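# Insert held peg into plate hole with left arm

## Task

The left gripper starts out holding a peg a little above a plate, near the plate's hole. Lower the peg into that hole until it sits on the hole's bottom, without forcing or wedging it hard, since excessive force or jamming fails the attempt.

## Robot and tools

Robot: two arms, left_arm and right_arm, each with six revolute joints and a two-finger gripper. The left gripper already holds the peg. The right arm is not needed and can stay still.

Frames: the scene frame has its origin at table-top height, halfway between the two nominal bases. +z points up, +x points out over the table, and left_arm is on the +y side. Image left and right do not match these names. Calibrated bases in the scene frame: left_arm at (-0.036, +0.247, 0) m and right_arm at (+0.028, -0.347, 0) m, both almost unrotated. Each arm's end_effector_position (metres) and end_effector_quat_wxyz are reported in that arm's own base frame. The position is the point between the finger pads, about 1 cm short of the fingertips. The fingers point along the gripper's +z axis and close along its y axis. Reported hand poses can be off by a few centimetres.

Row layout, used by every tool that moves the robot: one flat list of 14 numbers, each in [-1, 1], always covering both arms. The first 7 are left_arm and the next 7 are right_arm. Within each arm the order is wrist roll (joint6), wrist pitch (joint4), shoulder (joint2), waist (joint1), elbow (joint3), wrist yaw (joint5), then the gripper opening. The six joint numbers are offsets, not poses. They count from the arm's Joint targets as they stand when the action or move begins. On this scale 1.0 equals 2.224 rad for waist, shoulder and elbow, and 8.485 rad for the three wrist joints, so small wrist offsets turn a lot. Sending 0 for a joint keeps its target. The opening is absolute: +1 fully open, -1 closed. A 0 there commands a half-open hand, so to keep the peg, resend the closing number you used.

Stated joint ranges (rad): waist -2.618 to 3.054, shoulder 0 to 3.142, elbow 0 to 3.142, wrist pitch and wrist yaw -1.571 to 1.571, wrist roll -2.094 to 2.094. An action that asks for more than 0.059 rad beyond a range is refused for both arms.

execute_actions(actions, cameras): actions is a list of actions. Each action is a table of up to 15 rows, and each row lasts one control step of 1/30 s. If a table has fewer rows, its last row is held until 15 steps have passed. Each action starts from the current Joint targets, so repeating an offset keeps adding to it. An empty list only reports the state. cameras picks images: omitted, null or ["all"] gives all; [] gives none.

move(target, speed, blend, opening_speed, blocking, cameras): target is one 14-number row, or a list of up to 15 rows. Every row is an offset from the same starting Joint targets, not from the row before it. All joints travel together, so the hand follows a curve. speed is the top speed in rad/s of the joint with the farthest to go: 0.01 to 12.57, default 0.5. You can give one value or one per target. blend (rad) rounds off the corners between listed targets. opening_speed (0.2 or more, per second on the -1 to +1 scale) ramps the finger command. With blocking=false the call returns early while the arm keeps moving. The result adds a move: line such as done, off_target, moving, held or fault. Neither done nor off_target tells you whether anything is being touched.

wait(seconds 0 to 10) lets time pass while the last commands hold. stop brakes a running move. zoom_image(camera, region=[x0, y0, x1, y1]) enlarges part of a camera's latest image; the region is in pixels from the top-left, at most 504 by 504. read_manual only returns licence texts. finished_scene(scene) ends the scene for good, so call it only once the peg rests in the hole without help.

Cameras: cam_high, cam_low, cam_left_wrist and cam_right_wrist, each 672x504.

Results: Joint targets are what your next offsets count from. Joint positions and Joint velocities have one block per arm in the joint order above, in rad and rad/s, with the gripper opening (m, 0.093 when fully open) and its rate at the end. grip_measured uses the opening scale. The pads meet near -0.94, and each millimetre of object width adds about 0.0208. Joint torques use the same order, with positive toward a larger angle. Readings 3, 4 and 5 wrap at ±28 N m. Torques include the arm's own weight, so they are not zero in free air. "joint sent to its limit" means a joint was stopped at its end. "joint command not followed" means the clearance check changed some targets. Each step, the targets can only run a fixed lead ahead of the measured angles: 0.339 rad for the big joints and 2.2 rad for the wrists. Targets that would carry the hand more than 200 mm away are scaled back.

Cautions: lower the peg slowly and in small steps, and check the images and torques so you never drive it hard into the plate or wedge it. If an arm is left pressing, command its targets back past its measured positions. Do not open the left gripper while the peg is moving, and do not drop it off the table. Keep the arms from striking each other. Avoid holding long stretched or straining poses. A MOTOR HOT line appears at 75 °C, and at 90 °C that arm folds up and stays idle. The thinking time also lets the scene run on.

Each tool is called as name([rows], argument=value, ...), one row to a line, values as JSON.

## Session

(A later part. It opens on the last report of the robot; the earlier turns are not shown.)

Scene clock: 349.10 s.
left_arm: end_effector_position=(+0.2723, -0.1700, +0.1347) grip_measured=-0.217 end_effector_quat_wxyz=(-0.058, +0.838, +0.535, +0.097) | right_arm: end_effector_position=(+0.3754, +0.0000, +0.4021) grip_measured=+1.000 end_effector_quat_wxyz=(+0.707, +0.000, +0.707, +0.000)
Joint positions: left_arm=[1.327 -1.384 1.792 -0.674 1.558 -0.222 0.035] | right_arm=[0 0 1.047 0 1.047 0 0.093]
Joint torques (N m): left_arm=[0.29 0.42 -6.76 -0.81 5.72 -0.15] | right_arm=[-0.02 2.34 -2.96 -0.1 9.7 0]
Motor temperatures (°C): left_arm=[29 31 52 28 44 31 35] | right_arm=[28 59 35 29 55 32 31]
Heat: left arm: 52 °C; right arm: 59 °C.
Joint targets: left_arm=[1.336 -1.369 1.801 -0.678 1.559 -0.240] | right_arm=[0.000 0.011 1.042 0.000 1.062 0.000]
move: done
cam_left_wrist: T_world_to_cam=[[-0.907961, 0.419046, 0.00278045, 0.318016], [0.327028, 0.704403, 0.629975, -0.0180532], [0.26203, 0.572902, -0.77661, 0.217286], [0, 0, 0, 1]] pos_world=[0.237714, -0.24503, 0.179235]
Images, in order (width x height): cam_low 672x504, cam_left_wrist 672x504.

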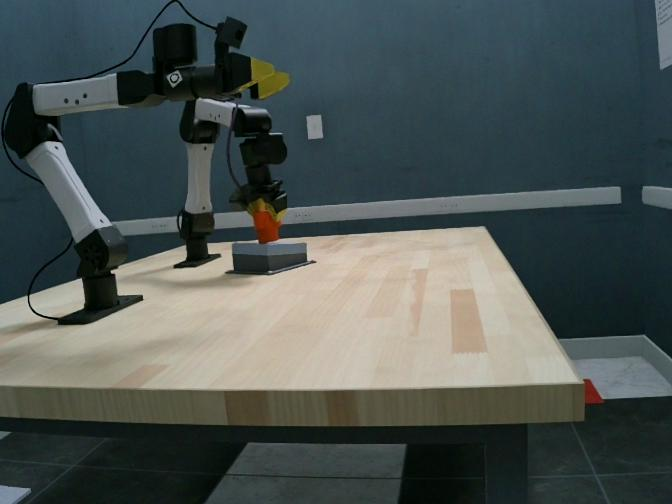

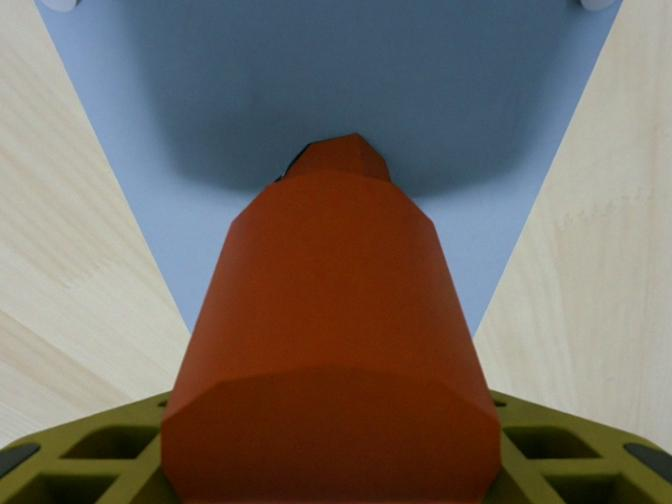

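move(target=[0, 0.00112, 0, 0, -0.0036, 0, -0.921165, 0,0,0,0,0,0,1.0], speed=0.06, cameras=["cam_left_wrist", "cam_low"])

zoom_image(camera="cam_left_wrist", region=[270, 105, 405, 205])

zoom_image(camera="cam_low", region=[240, 200, 290, 250])

Scene clock: 367.90 s.
left_arm: end_effector_position=(+0.2728, -0.1703, +0.1338) grip_measured=-0.217 end_effector_quat_wxyz=(-0.057, +0.838, +0.534, +0.098) | right_arm: end_effector_position=(+0.3754, +0.0000, +0.4021) grip_measured=+1.000 end_effector_quat_wxyz=(+0.707, +0.000, +0.707, +0.000)
Joint positions: left_arm=[1.327 -1.378 1.792 -0.674 1.555 -0.222 0.035] | right_arm=[0 0 1.047 0 1.047 0 0.093]
Joint torques (N m): left_arm=[0.3 0.51 -6.72 -1.06 5.24 -0.23] | right_arm=[0.01 2.29 -3.33 -0.24 9.92 -0.02]
Motor temperatures (°C): left_arm=[29 31 52 28 44 31 35] | right_arm=[28 59 35 29 56 32 31]
Heat: left arm: 52 °C; right arm: 59 °C.
Joint targets: left_arm=[1.336 -1.359 1.801 -0.678 1.551 -0.240] | right_arm=[0.000 0.011 1.042 0.000 1.062 0.000]
move: done
cam_left_wrist: T_world_to_cam=[[-0.907771, 0.419467, 0.00056998, 0.318818], [0.326121, 0.704904, 0.629885, -0.0170903], [0.263814, 0.571977, -0.776688, 0.215988], [0, 0, 0, 1]] pos_world=[0.238006, -0.245226, 0.178338]
Images, in order (width x height): cam_low 672x504, cam_left_wrist 672x504.

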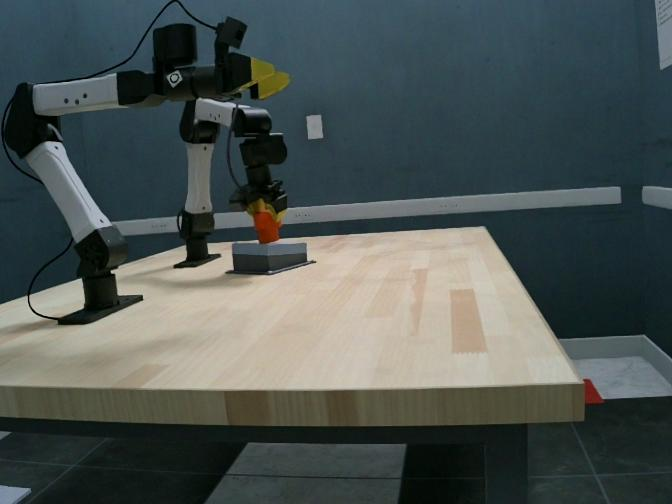

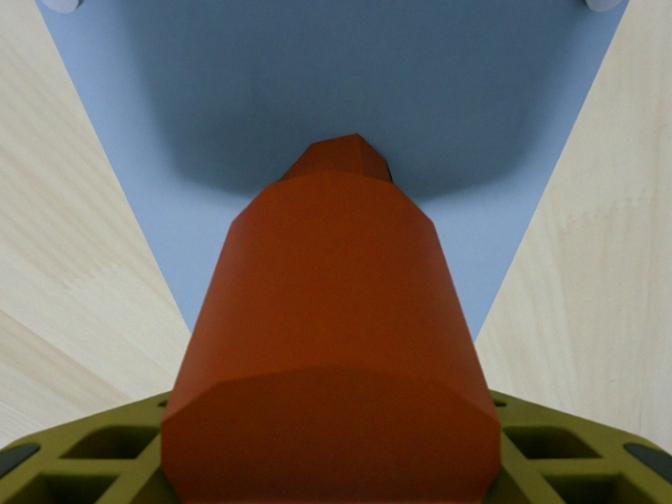

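Scaled by 3.733 (camera's finer frame: 960x720).

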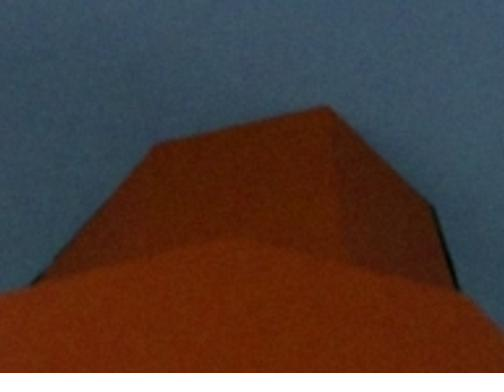

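Scaled by 10.080 (camera's finer frame: 960x720).

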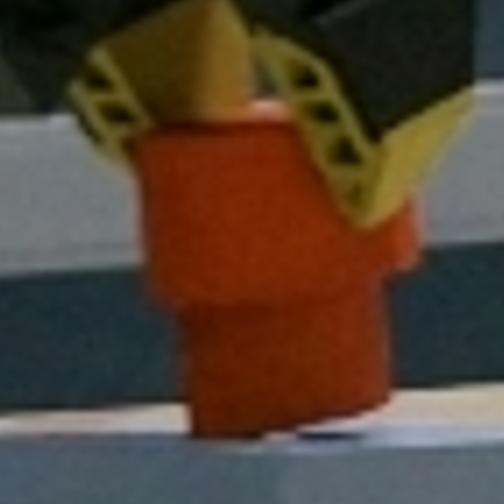

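zoom_image(camera="cam_low", region=[250, 218, 285, 248])

zoom_image(camera="cam_high", region=[260, 225, 345, 310])

Scaled by 14.400 (camera's finer frame: 960x720).

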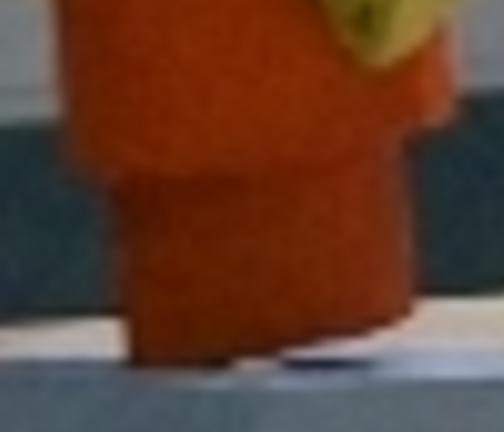

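This scene's latest camera images include none from cam_high. They are from: cam_low, cam_left_wrist. cam_high's image comes with the result of a call that names it in "cameras".

move(target=[0, 0, 0, 0.0058, 0, 0, -0.921165, 0,0,0,0,0,0,1.0], speed=0.06, cameras=["cam_left_wrist", "cam_low"])

zoom_image(camera="cam_left_wrist", region=[270, 105, 405, 205])

zoom_image(camera="cam_low", region=[250, 218, 285, 248])

Scene clock: 390.07 s.
left_arm: end_effector_position=(+0.2732, -0.1694, +0.1326) grip_measured=-0.217 end_effector_quat_wxyz=(-0.057, +0.837, +0.536, +0.097) | right_arm: end_effector_position=(+0.3754, +0.0000, +0.4021) grip_measured=+1.000 end_effector_quat_wxyz=(+0.707, +0.000, +0.707, +0.000)
Joint positions: left_arm=[1.327 -1.375 1.792 -0.671 1.55 -0.222 0.035] | right_arm=[0 0 1.047 0 1.047 0 0.093]
Joint torques (N m): left_arm=[0.25 0.44 -6.89 -0.2 5.86 -0.17] | right_arm=[0.01 2.31 -3.18 -0.08 10.04 -0.01]
Motor temperatures (°C): left_arm=[29 31 51 28 44 31 35] | right_arm=[28 59 34 28 56 32 31]
Heat: left arm: 51 °C; right arm: 59 °C.
Joint targets: left_arm=[1.336 -1.359 1.801 -0.666 1.551 -0.240] | right_arm=[0.000 0.011 1.042 0.000 1.062 0.000]
move: done
cam_left_wrist: T_world_to_cam=[[-0.909053, 0.416678, 0.0013082, 0.318625], [0.324331, 0.705605, 0.630025, -0.0165544], [0.261594, 0.573151, -0.776574, 0.215207], [0, 0, 0, 1]] pos_world=[0.238719, -0.244429, 0.177137]
Images, in order (width x height): cam_low 672x504, cam_left_wrist 672x504.

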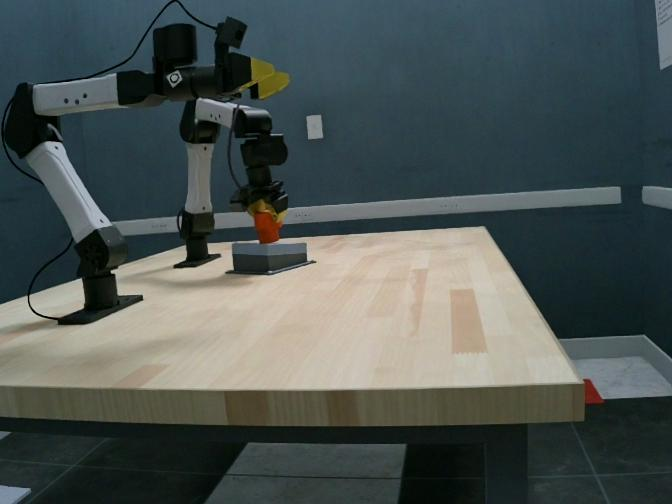

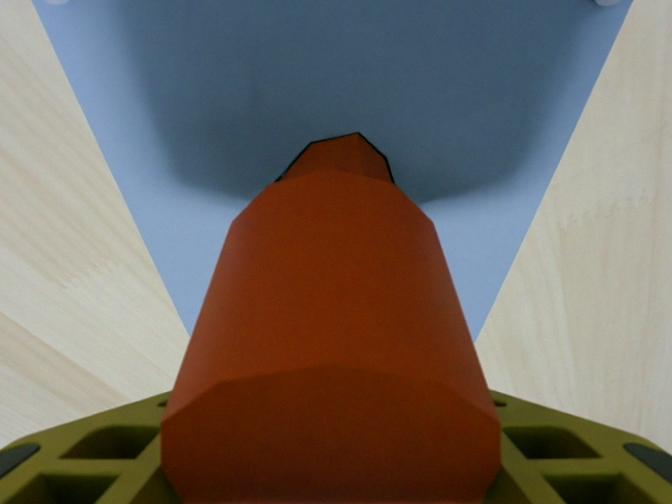

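Scaled by 3.733 (camera's finer frame: 960x720).

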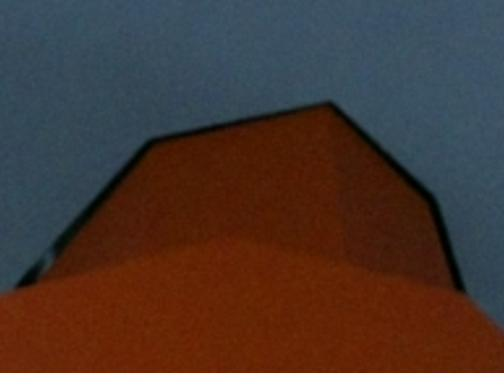

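Scaled by 14.400 (camera's finer frame: 960x720).

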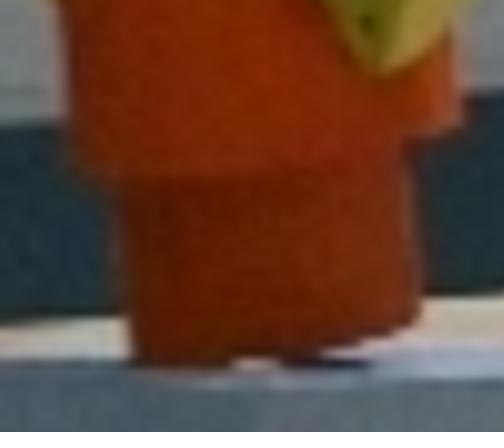

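move(target=[0, 0.00139, 0, 0, -0.0051, 0, -0.921165, 0,0,0,0,0,0,1.0], speed=0.05, cameras=["cam_left_wrist", "cam_low"])

zoom_image(camera="cam_left_wrist", region=[270, 105, 405, 205])

zoom_image(camera="cam_low", region=[250, 218, 285, 248])

Scene clock: 398.50 s.
left_arm: end_effector_position=(+0.2732, -0.1694, +0.1298) grip_measured=-0.217 end_effector_quat_wxyz=(-0.057, +0.837, +0.536, +0.098) | right_arm: end_effector_position=(+0.3754, +0.0000, +0.4021) grip_measured=+1.000 end_effector_quat_wxyz=(+0.707, +0.000, +0.707, +0.000)
Joint positions: left_arm=[1.327 -1.363 1.792 -0.671 1.539 -0.222 0.035] | right_arm=[0 0 1.047 0 1.047 0 0.093]
Joint torques (N m): left_arm=[0.2 0.48 -6.38 -0.13 5.9 -0.26] | right_arm=[0.01 2.28 -3.45 -0.23 9.99 -0.01]
Motor temperatures (°C): left_arm=[29 31 51 28 44 31 35] | right_arm=[28 60 34 28 56 32 31]
Heat: left arm: 51 °C; right arm: 60 °C.
Joint targets: left_arm=[1.336 -1.347 1.801 -0.666 1.540 -0.240] | right_arm=[0.000 0.011 1.042 0.000 1.062 0.000]
move: done
cam_left_wrist: T_world_to_cam=[[-0.90907, 0.416641, 0.000935507, 0.318729], [0.324126, 0.705797, 0.629916, -0.0146058], [0.261789, 0.572941, -0.776663, 0.213008], [0, 0, 0, 1]] pos_world=[0.238718, -0.244528, 0.174338]
Images, in order (width x height): cam_low 672x504, cam_left_wrist 672x504.

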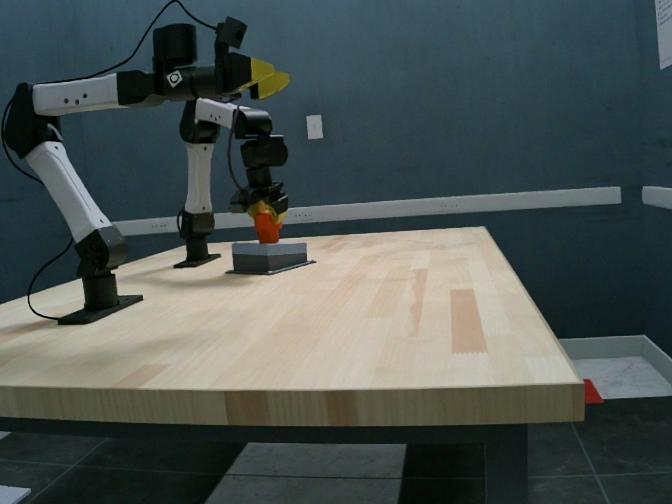

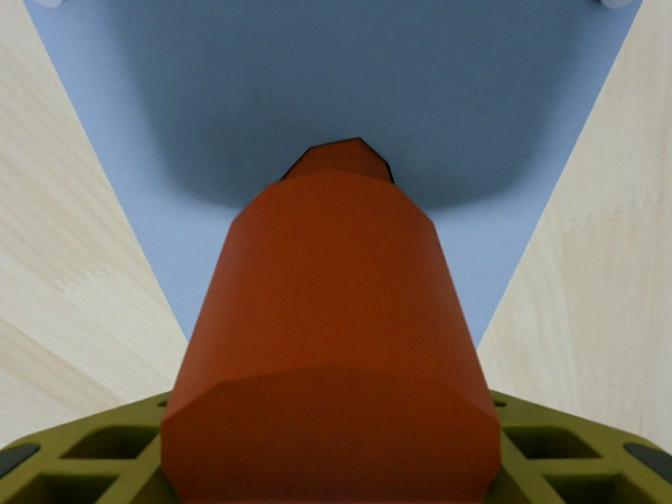

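Scaled by 3.733 (camera's finer frame: 960x720).

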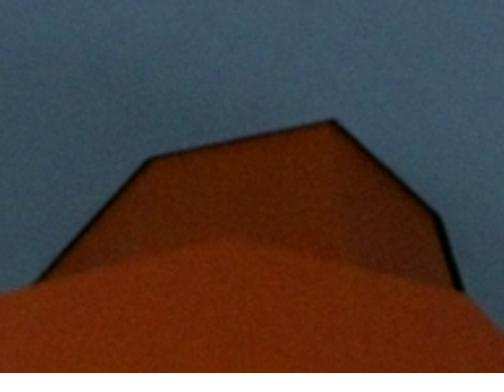

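Scaled by 14.400 (camera's finer frame: 960x720).

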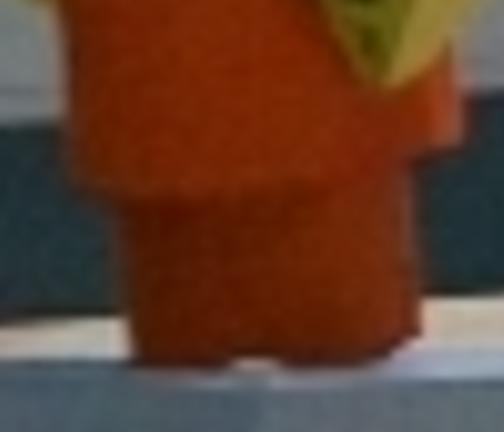

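move(target=[0, 0.00231, 0.0003, 0, -0.0085, 0, -0.921165, 0,0,0,0,0,0,1.0], speed=0.05, cameras=["cam_left_wrist", "cam_low"])

zoom_image(camera="cam_left_wrist", region=[270, 105, 405, 205])

Scene clock: 402.57 s.
left_arm: end_effector_position=(+0.2733, -0.1694, +0.1251) grip_measured=-0.217 end_effector_quat_wxyz=(-0.057, +0.837, +0.536, +0.098) | right_arm: end_effector_position=(+0.3754, +0.0000, +0.4021) grip_measured=+1.000 end_effector_quat_wxyz=(+0.707, +0.000, +0.707, +0.000)
Joint positions: left_arm=[1.327 -1.344 1.792 -0.671 1.52 -0.222 0.035] | right_arm=[0 0 1.047 0 1.047 0 0.093]
Joint torques (N m): left_arm=[0.27 0.44 -6.49 -0.08 5.82 -0.2] | right_arm=[0.02 2.3 -3.15 -0.14 9.98 0.04]
Motor temperatures (°C): left_arm=[29 31 51 28 44 31 35] | right_arm=[28 60 34 28 56 32 31]
Heat: left arm: 51 °C; right arm: 60 °C.
Joint targets: left_arm=[1.336 -1.328 1.802 -0.666 1.521 -0.240] | right_arm=[0.000 0.011 1.042 0.000 1.062 0.000]
move: done
cam_left_wrist: T_world_to_cam=[[-0.908916, 0.416978, 0.00026544, 0.318889], [0.324062, 0.70598, 0.629743, -0.011557], [0.262402, 0.572469, -0.776804, 0.209121], [0, 0, 0, 1]] pos_world=[0.238715, -0.244526, 0.169639]
Images, in order (width x height): cam_low 672x504, cam_left_wrist 672x504.

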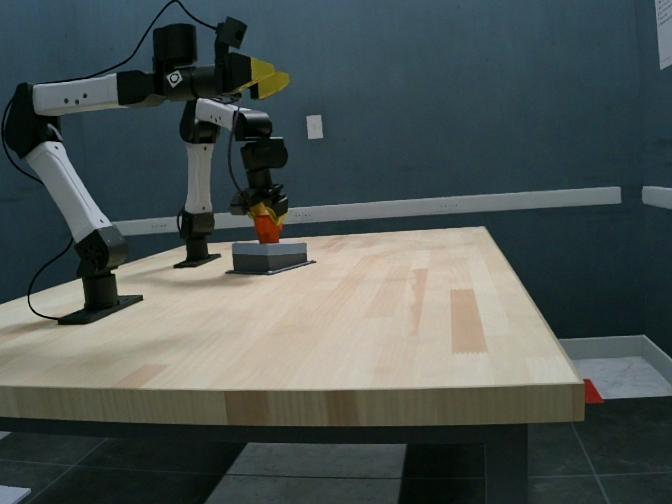

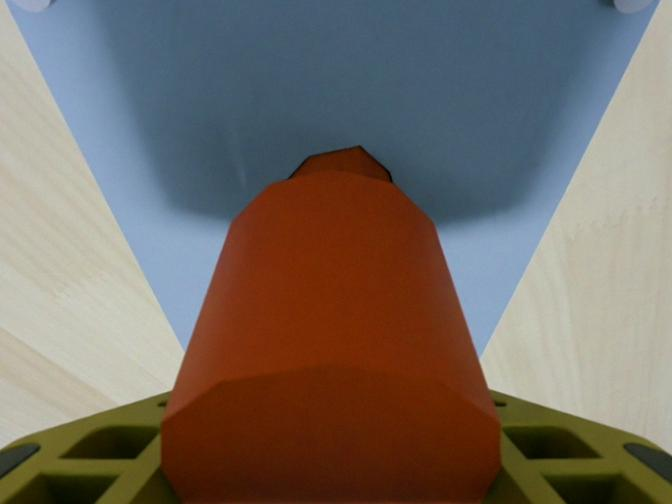

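Scaled by 3.733 (camera's finer frame: 960x720).

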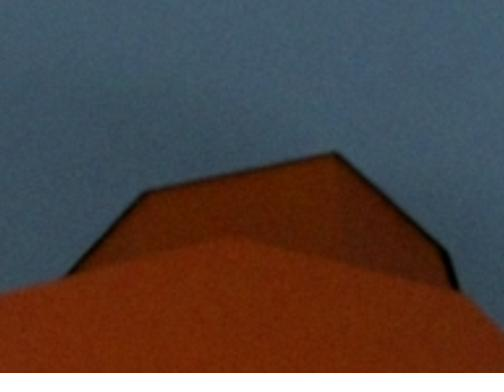

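move(target=[0, 0.00278, 0.0004, 0, -0.0102, 0, -0.921165, 0,0,0,0,0,0,1.0], speed=0.05, cameras=["cam_left_wrist", "cam_low"])

zoom_image(camera="cam_left_wrist", region=[270, 105, 405, 205])

Scene clock: 405.33 s.
left_arm: end_effector_position=(+0.2733, -0.1695, +0.1202) grip_measured=-0.217 end_effector_quat_wxyz=(-0.056, +0.837, +0.536, +0.098) | right_arm: end_effector_position=(+0.3754, +0.0000, +0.4021) grip_measured=+1.000 end_effector_quat_wxyz=(+0.707, +0.000, +0.707, +0.000)
Joint positions: left_arm=[1.327 -1.323 1.792 -0.671 1.501 -0.222 0.035] | right_arm=[0 0 1.047 0 1.047 0 0.093]
Joint torques (N m): left_arm=[0.21 0.48 -6.54 -0.2 5.6 -0.26] | right_arm=[0.03 2.32 -3.1 -0.05 10.14 0]
Motor temperatures (°C): left_arm=[29 31 51 28 44 31 35] | right_arm=[28 60 34 28 56 32 31]
Heat: left arm: 51 °C; right arm: 60 °C.
Joint targets: left_arm=[1.336 -1.304 1.803 -0.666 1.499 -0.240] | right_arm=[0.000 0.011 1.042 0.000 1.062 0.000]
move: done
cam_left_wrist: T_world_to_cam=[[-0.908911, 0.416989, -0.000808955, 0.319066], [0.323507, 0.70637, 0.629591, -0.00822021], [0.263104, 0.57198, -0.776926, 0.205048], [0, 0, 0, 1]] pos_world=[0.238712, -0.244524, 0.164741]
Images, in order (width x height): cam_low 672x504, cam_left_wrist 672x504.

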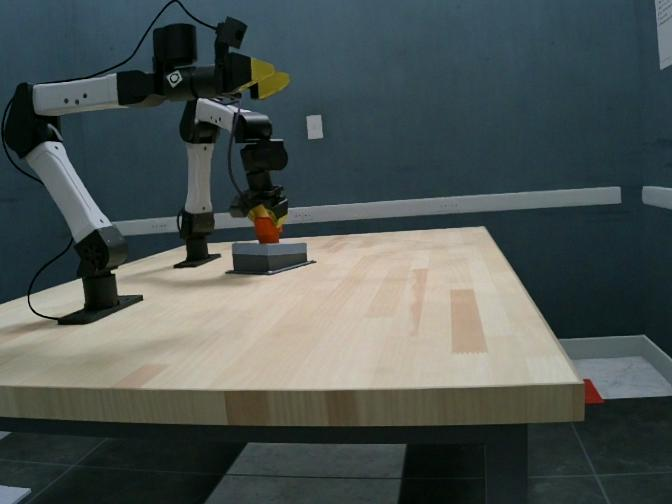

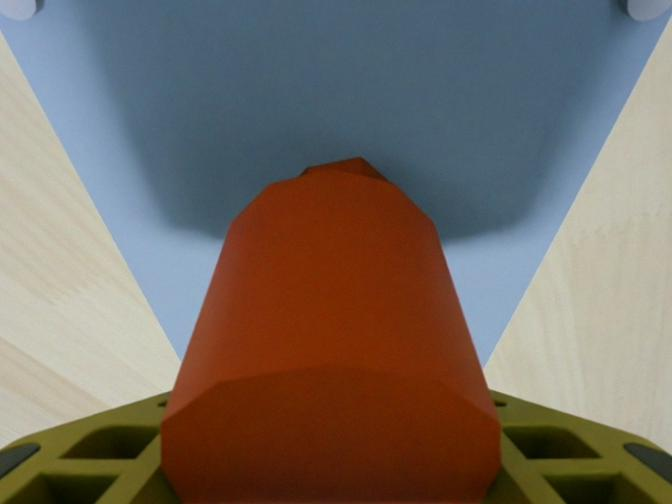

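Scaled by 3.733 (camera's finer frame: 960x720).

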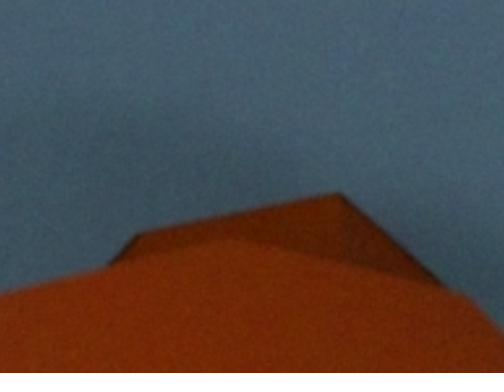

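move(target=[0, 0.00118, 0.0004, 0, -0.0043, 0, -0.921165, 0,0,0,0,0,0,1.0], speed=0.05, cameras=["cam_left_wrist", "cam_low"])

zoom_image(camera="cam_left_wrist", region=[270, 105, 405, 205])

zoom_image(camera="cam_low", region=[240, 208, 290, 258])

Scene clock: 409.63 s.
left_arm: end_effector_position=(+0.2733, -0.1695, +0.1198) grip_measured=-0.217 end_effector_quat_wxyz=(-0.056, +0.837, +0.535, +0.098) | right_arm: end_effector_position=(+0.3754, +0.0000, +0.4021) grip_measured=+1.000 end_effector_quat_wxyz=(+0.707, +0.000, +0.707, +0.000)
Joint positions: left_arm=[1.328 -1.322 1.792 -0.671 1.499 -0.222 0.035] | right_arm=[0 0 1.047 0 1.047 0 0.093]
Joint torques (N m): left_arm=[0.25 0.57 -6.42 -0.14 4.9 -0.2] | right_arm=[0.04 2.32 -3.06 -0.17 10.04 0.05]
Motor temperatures (°C): left_arm=[29 31 51 28 44 31 35] | right_arm=[28 60 34 28 56 32 31]
Heat: left arm: 51 °C; right arm: 60 °C.
Joint targets: left_arm=[1.336 -1.294 1.804 -0.666 1.489 -0.240] | right_arm=[0.000 0.011 1.042 0.000 1.062 0.000]
move: done
cam_left_wrist: T_world_to_cam=[[-0.908611, 0.417643, -0.000633627, 0.319123], [0.324107, 0.706072, 0.629616, -0.00818752], [0.263402, 0.571871, -0.776906, 0.204637], [0, 0, 0, 1]] pos_world=[0.23871, -0.244524, 0.164341]
Images, in order (width x height): cam_low 672x504, cam_left_wrist 672x504.

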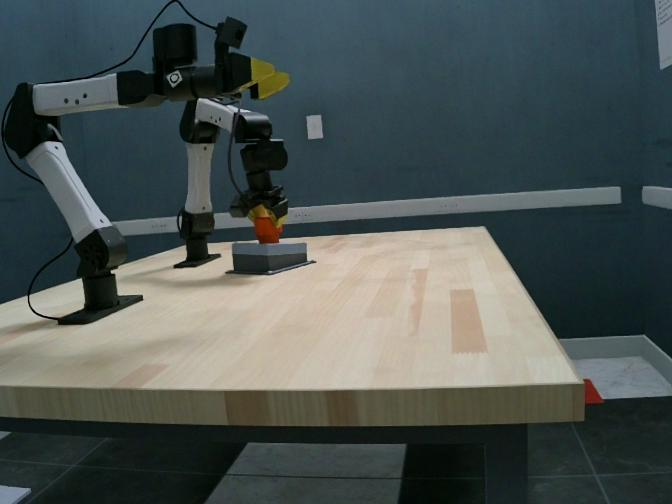

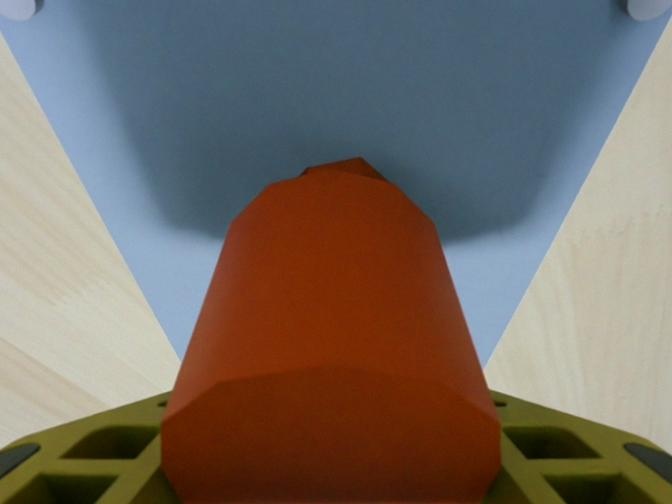

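Scaled by 3.733 (camera's finer frame: 960x720).

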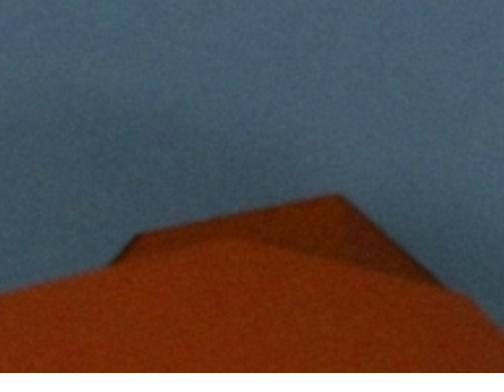

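Scaled by 10.080 (camera's finer frame: 960x720).

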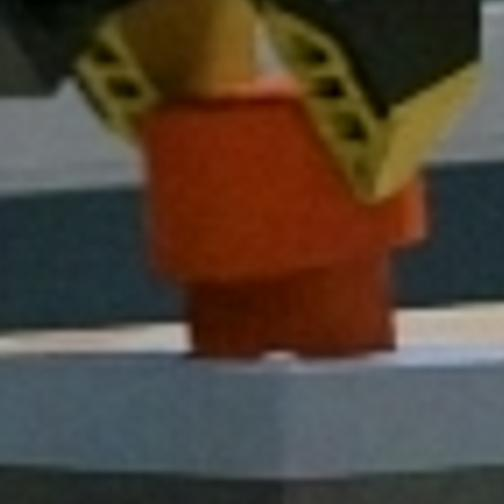

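zoom_image(camera="cam_left_wrist", region=[150, 210, 250, 430])

zoom_image(camera="cam_left_wrist", region=[415, 210, 515, 430])

Scaled by 2.291 (camera's finer frame: 960x720).

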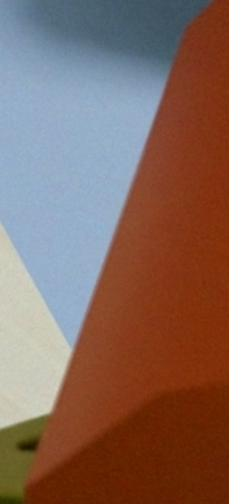

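Scaled by 2.291 (camera's finer frame: 960x720).

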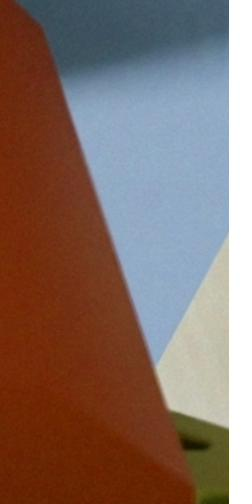

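move(target=[0.00177, -0.00118, 0, 0.0063, 0.0043, 0.00471, -0.921165, 0,0,0,0,0,0,1.0], speed=0.05, cameras=["cam_left_wrist", "cam_low"])

zoom_image(camera="cam_left_wrist", region=[270, 105, 405, 205])

Scene clock: 426.23 s.
left_arm: end_effector_position=(+0.2740, -0.1687, +0.1190) grip_measured=-0.217 end_effector_quat_wxyz=(-0.053, +0.838, +0.536, +0.089) | right_arm: end_effector_position=(+0.3754, +0.0000, +0.4021) grip_measured=+1.000 end_effector_quat_wxyz=(+0.707, +0.000, +0.707, +0.000)
Joint positions: left_arm=[1.341 -1.319 1.792 -0.658 1.499 -0.203 0.035] | right_arm=[0 0 1.047 0 1.047 0 0.093]
Joint torques (N m): left_arm=[0.26 0.4 -6.15 -0.14 5.65 -0.03] | right_arm=[0.03 2.3 -3.14 0.08 10.06 -0.01]
Motor temperatures (°C): left_arm=[29 31 51 28 44 30 35] | right_arm=[28 60 34 28 57 32 31]
Heat: left arm: 51 °C; right arm: 60 °C.
Joint targets: left_arm=[1.351 -1.304 1.804 -0.651 1.498 -0.200] | right_arm=[0.000 0.011 1.042 0.000 1.062 0.000]
move: done
cam_left_wrist: T_world_to_cam=[[-0.909192, 0.416356, 0.00422027, 0.318766], [0.330756, 0.716038, 0.614728, -0.00683911], [0.252924, 0.560302, -0.788728, 0.205696], [0, 0, 0, 1]] pos_world=[0.240056, -0.243075, 0.165097]
Images, in order (width x height): cam_low 672x504, cam_left_wrist 672x504.

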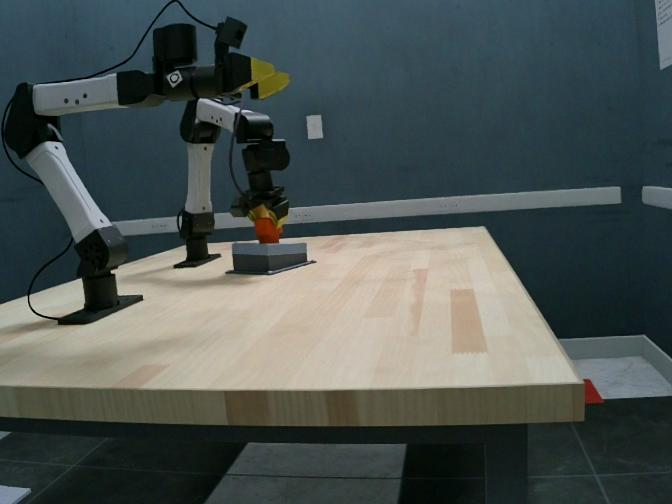

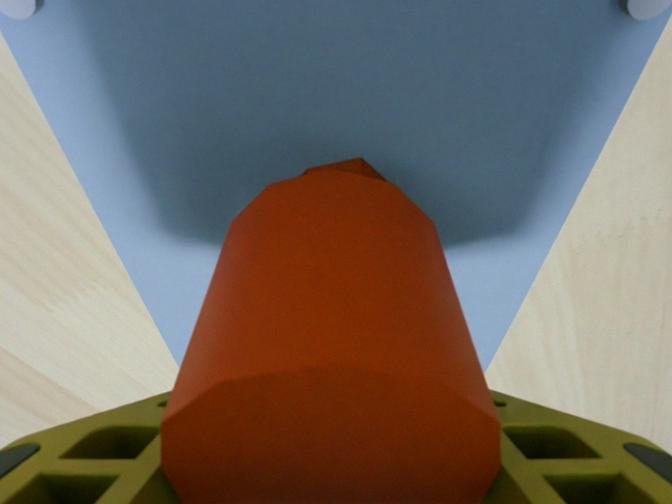

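Scaled by 3.733 (camera's finer frame: 960x720).

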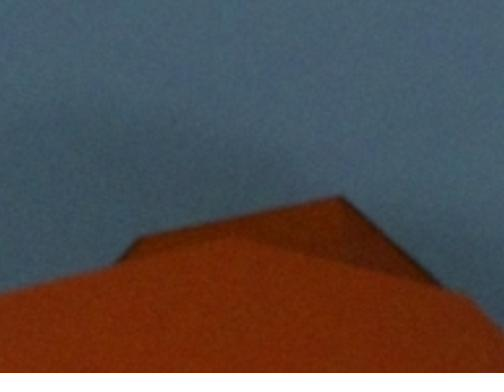

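move(target=[0, 0.00139, 0, 0, -0.0053, 0, -0.921165, 0,0,0,0,0,0,1.0], speed=0.05, cameras=["cam_left_wrist", "cam_low"])

zoom_image(camera="cam_left_wrist", region=[270, 105, 405, 205])

Scene clock: 431.30 s.
left_arm: end_effector_position=(+0.2739, -0.1687, +0.1183) grip_measured=-0.217 end_effector_quat_wxyz=(-0.053, +0.838, +0.536, +0.088) | right_arm: end_effector_position=(+0.3754, +0.0000, +0.4021) grip_measured=+1.000 end_effector_quat_wxyz=(+0.707, +0.000, +0.707, +0.000)
Joint positions: left_arm=[1.343 -1.316 1.792 -0.658 1.496 -0.202 0.035] | right_arm=[0 0 1.047 0 1.047 0 0.093]
Joint torques (N m): left_arm=[0.27 0.52 -6.56 -0.06 4.96 0.03] | right_arm=[0.06 2.32 -3.12 -0.06 10.26 -0.02]
Motor temperatures (°C): left_arm=[29 31 51 28 44 30 35] | right_arm=[28 60 34 28 57 32 31]
Heat: left arm: 51 °C; right arm: 60 °C.
Joint targets: left_arm=[1.351 -1.292 1.804 -0.651 1.487 -0.200] | right_arm=[0.000 0.011 1.042 0.000 1.062 0.000]
move: done
cam_left_wrist: T_world_to_cam=[[-0.908408, 0.418059, 0.00466341, 0.318735], [0.332434, 0.715497, 0.614453, -0.00689224], [0.253541, 0.559724, -0.78894, 0.205021], [0, 0, 0, 1]] pos_world=[0.239851, -0.243074, 0.164498]
Images, in order (width x height): cam_low 672x504, cam_left_wrist 672x504.

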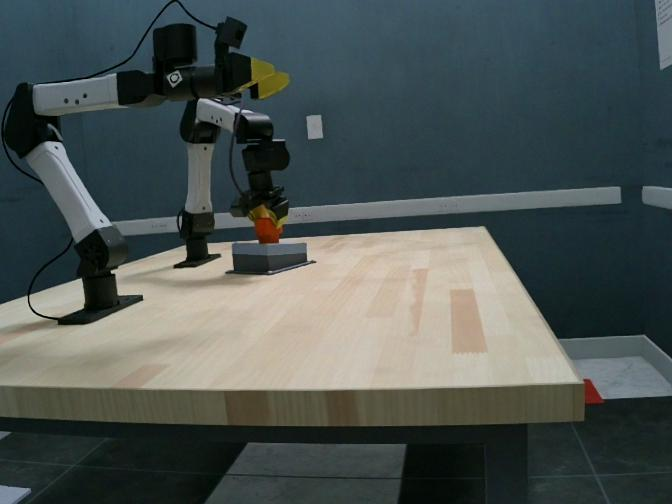

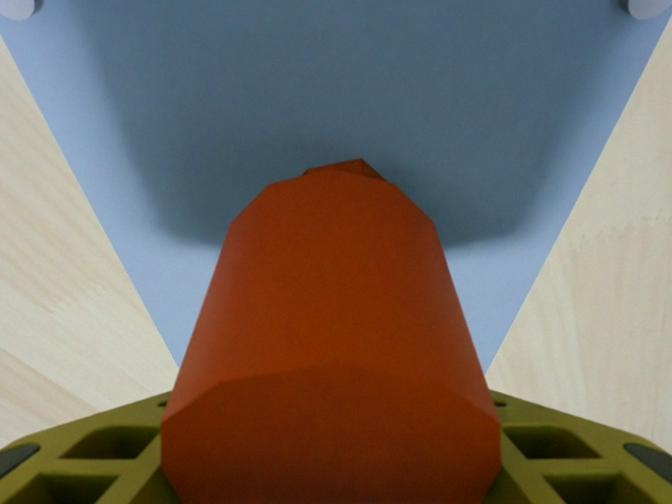

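Scaled by 3.733 (camera's finer frame: 960x720).

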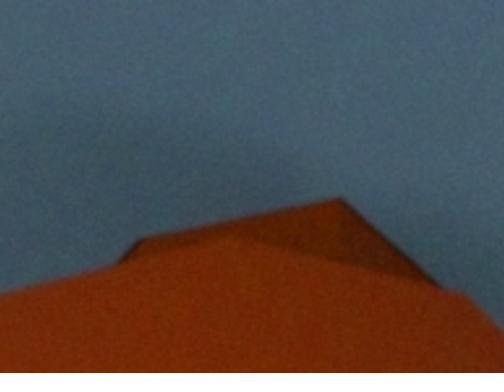

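zoom_image(camera="cam_left_wrist", region=[295, 150, 345, 185])

zoom_image(camera="cam_left_wrist", region=[345, 150, 395, 185])

zoom_image(camera="cam_low", region=[245, 205, 285, 250])

Scaled by 10.080 (camera's finer frame: 960x720).

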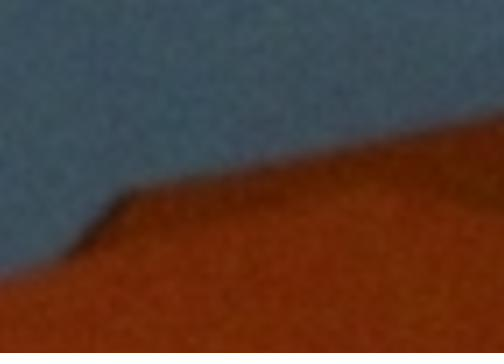

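Scaled by 10.080 (camera's finer frame: 960x720).

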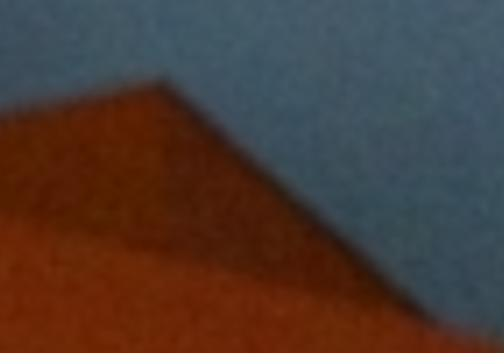

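Scaled by 11.200 (camera's finer frame: 960x720).

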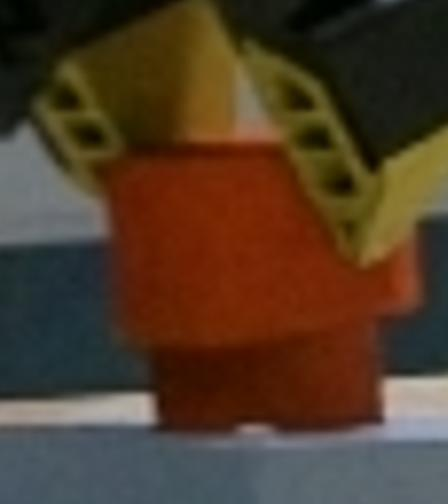

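move(target=[0, 0.00247, 0, 0, -0.005, 0, -0.921165, 0,0,0,0,0,0,1.0], speed=0.05, cameras=["cam_left_wrist", "cam_low"])

zoom_image(camera="cam_left_wrist", region=[270, 105, 405, 205])

zoom_image(camera="cam_low", region=[245, 205, 285, 250])

Scene clock: 450.53 s.
left_arm: end_effector_position=(+0.2740, -0.1688, +0.1178) grip_measured=-0.217 end_effector_quat_wxyz=(-0.053, +0.838, +0.535, +0.088) | right_arm: end_effector_position=(+0.3754, +0.0000, +0.4021) grip_measured=+1.000 end_effector_quat_wxyz=(+0.707, +0.000, +0.707, +0.000)
Joint positions: left_arm=[1.343 -1.314 1.792 -0.658 1.494 -0.202 0.035] | right_arm=[0 0 1.047 0 1.047 0 0.093]
Joint torques (N m): left_arm=[0.28 0.75 -6.42 -0.21 3.81 0.05] | right_arm=[0.03 2.35 -3.03 -0.05 10.14 0.04]
Motor temperatures (°C): left_arm=[29 31 51 28 43 30 35] | right_arm=[28 61 34 28 57 32 31]
Heat: left arm: 51 °C; right arm: 61 °C.
Joint targets: left_arm=[1.351 -1.271 1.804 -0.651 1.475 -0.200] | right_arm=[0.000 0.011 1.042 0.000 1.062 0.000]
move: off_target (left_arm); left_arm: the wrist pitch is farthest, 0.043 rad from its target
cam_left_wrist: T_world_to_cam=[[-0.908287, 0.418323, 0.00443758, 0.318808], [0.332542, 0.715517, 0.614371, -0.00659292], [0.25383, 0.559501, -0.789005, 0.204514], [0, 0, 0, 1]] pos_world=[0.23985, -0.243073, 0.163999]
Images, in order (width x height): cam_low 672x504, cam_left_wrist 672x504.

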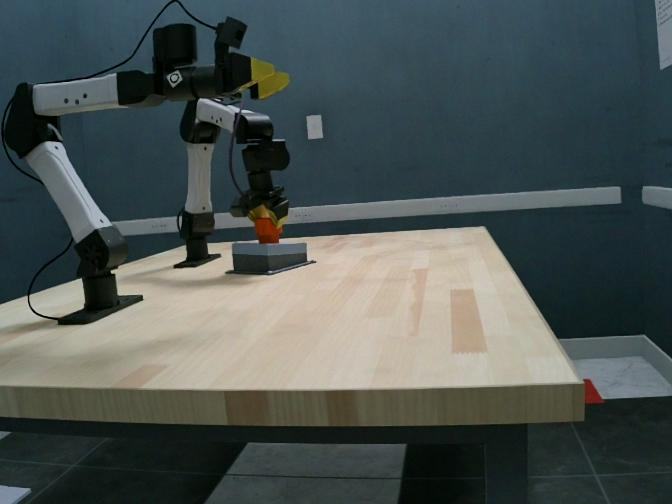

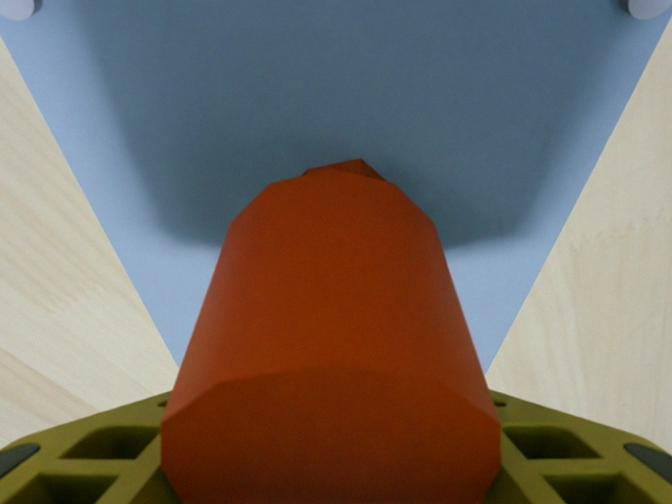

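Scaled by 3.733 (camera's finer frame: 960x720).

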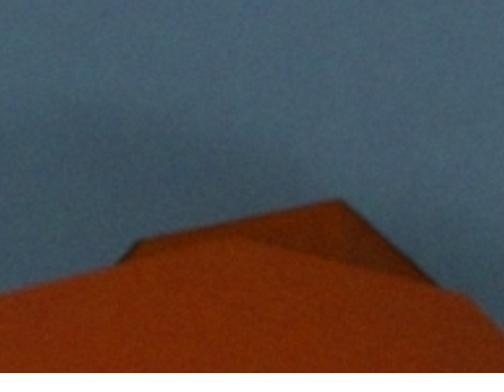

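Scaled by 11.200 (camera's finer frame: 960x720).

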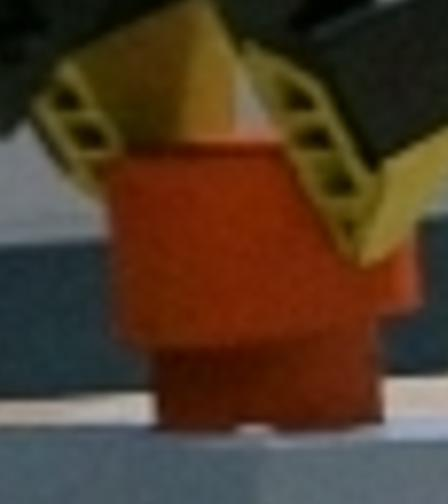

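move([
  [0, -0.0034, 0, 0, 0.0072, 0, -0.921165, 0,0,0,0,0,0,1.0],
], speed=0.05, cameras=["cam_left_wrist"])

zoom_image(camera="cam_left_wrist", region=[270, 105, 405, 205])

Scene clock: 473.63 s.
left_arm: end_effector_position=(+0.2740, -0.1688, +0.1178) grip_measured=-0.217 end_effector_quat_wxyz=(-0.053, +0.838, +0.535, +0.088) | right_arm: end_effector_position=(+0.3754, +0.0000, +0.4021) grip_measured=+1.000 end_effector_quat_wxyz=(+0.707, +0.000, +0.707, +0.000)
Joint positions: left_arm=[1.343 -1.314 1.792 -0.658 1.494 -0.202 0.035] | right_arm=[0 0 1.047 0 1.047 0 0.093]
Joint torques (N m): left_arm=[0.2 0.46 -6.46 0.02 5.76 -0.02] | right_arm=[0 2.31 -3.04 -0.2 9.96 -0.01]
Motor temperatures (°C): left_arm=[29 31 50 28 43 30 35] | right_arm=[28 61 34 28 57 32 31]
Heat: left arm: 50 °C; right arm: 61 °C.
Joint targets: left_arm=[1.351 -1.300 1.804 -0.651 1.492 -0.200] | right_arm=[0.000 0.011 1.042 0.000 1.062 0.000]
move: done
cam_left_wrist: T_world_to_cam=[[-0.908287, 0.418323, 0.00443758, 0.318808], [0.332542, 0.715517, 0.614371, -0.00659292], [0.25383, 0.559501, -0.789005, 0.204514], [0, 0, 0, 1]] pos_world=[0.23985, -0.243073, 0.163999]

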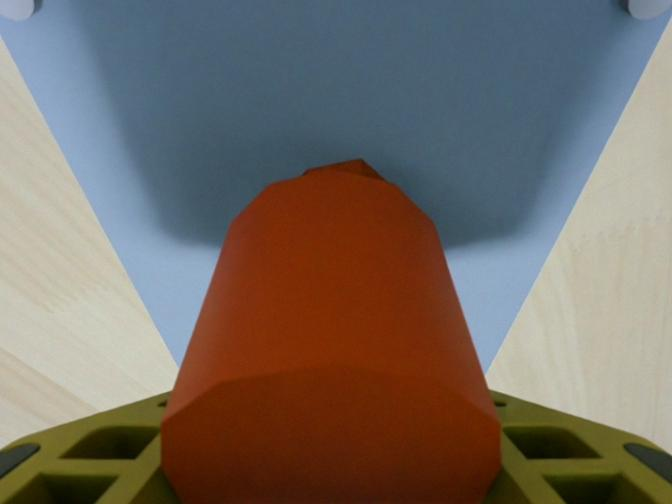

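Scaled by 3.733 (camera's finer frame: 960x720).

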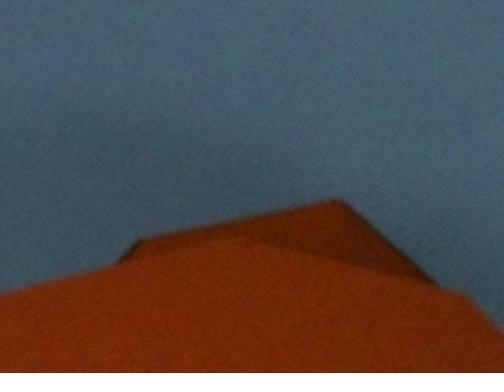

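move(target=[0, 0, 0, 0, 0, 0, 0.9, 0,0,0,0,0,0,1.0], opening_speed=0.6, cameras=["cam_left_wrist", "cam_low"])

zoom_image(camera="cam_low", region=[245, 205, 285, 250])

Scene clock: 479.63 s.
left_arm: end_effector_position=(+0.2742, -0.1685, +0.1176) grip_measured=+0.897 end_effector_quat_wxyz=(-0.053, +0.838, +0.536, +0.088) | right_arm: end_effector_position=(+0.3754, +0.0000, +0.4021) grip_measured=+1.000 end_effector_quat_wxyz=(+0.707, +0.000, +0.707, +0.000)
Joint positions: left_arm=[1.344 -1.313 1.792 -0.656 1.494 -0.202 0.088] | right_arm=[0 0 1.047 0 1.047 0 0.093]
Joint torques (N m): left_arm=[0.24 0.4 -6.5 -0.09 5.49 0.02] | right_arm=[-0.07 2.24 -2.99 -0.05 10.15 -0.03]
Motor temperatures (°C): left_arm=[29 31 50 28 44 30 35] | right_arm=[28 61 34 28 57 32 31]
Heat: left arm: 50 °C; right arm: 61 °C.
Joint targets: left_arm=[1.351 -1.300 1.803 -0.651 1.492 -0.200] | right_arm=[0.000 0.011 1.042 0.000 1.062 0.000]
move: done
cam_left_wrist: T_world_to_cam=[[-0.908579, 0.417688, 0.00446239, 0.31887], [0.332053, 0.715738, 0.614377, -0.00661526], [0.253424, 0.559692, -0.789, 0.204255], [0, 0, 0, 1]] pos_world=[0.240152, -0.242773, 0.163799]
Images, in order (width x height): cam_low 672x504, cam_left_wrist 672x504.

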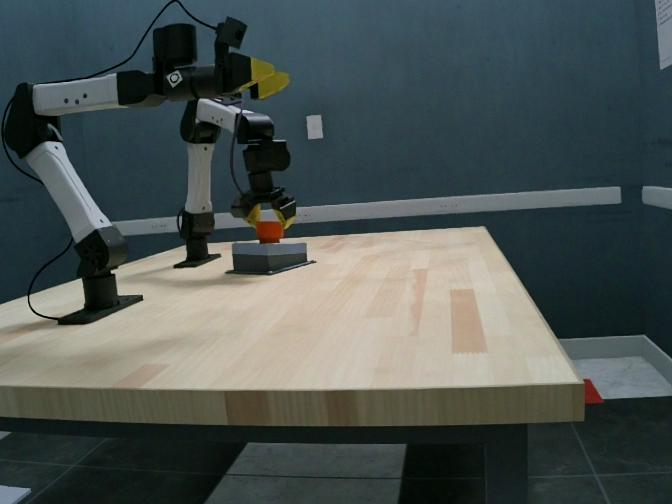

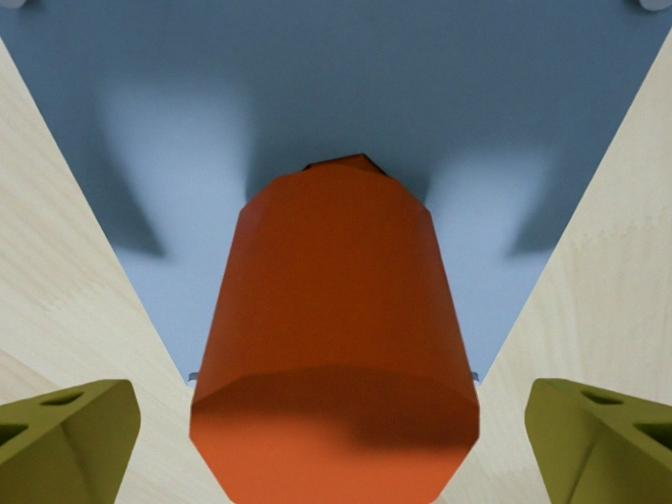

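Scaled by 11.200 (camera's finer frame: 960x720).

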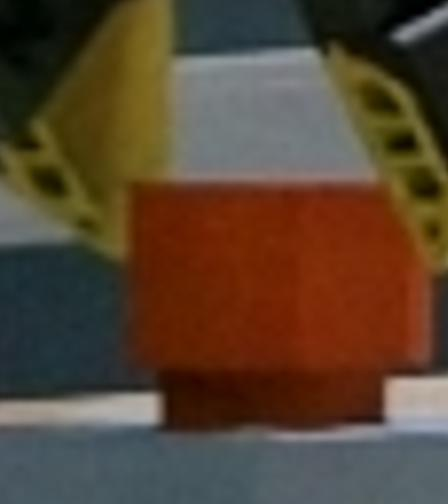

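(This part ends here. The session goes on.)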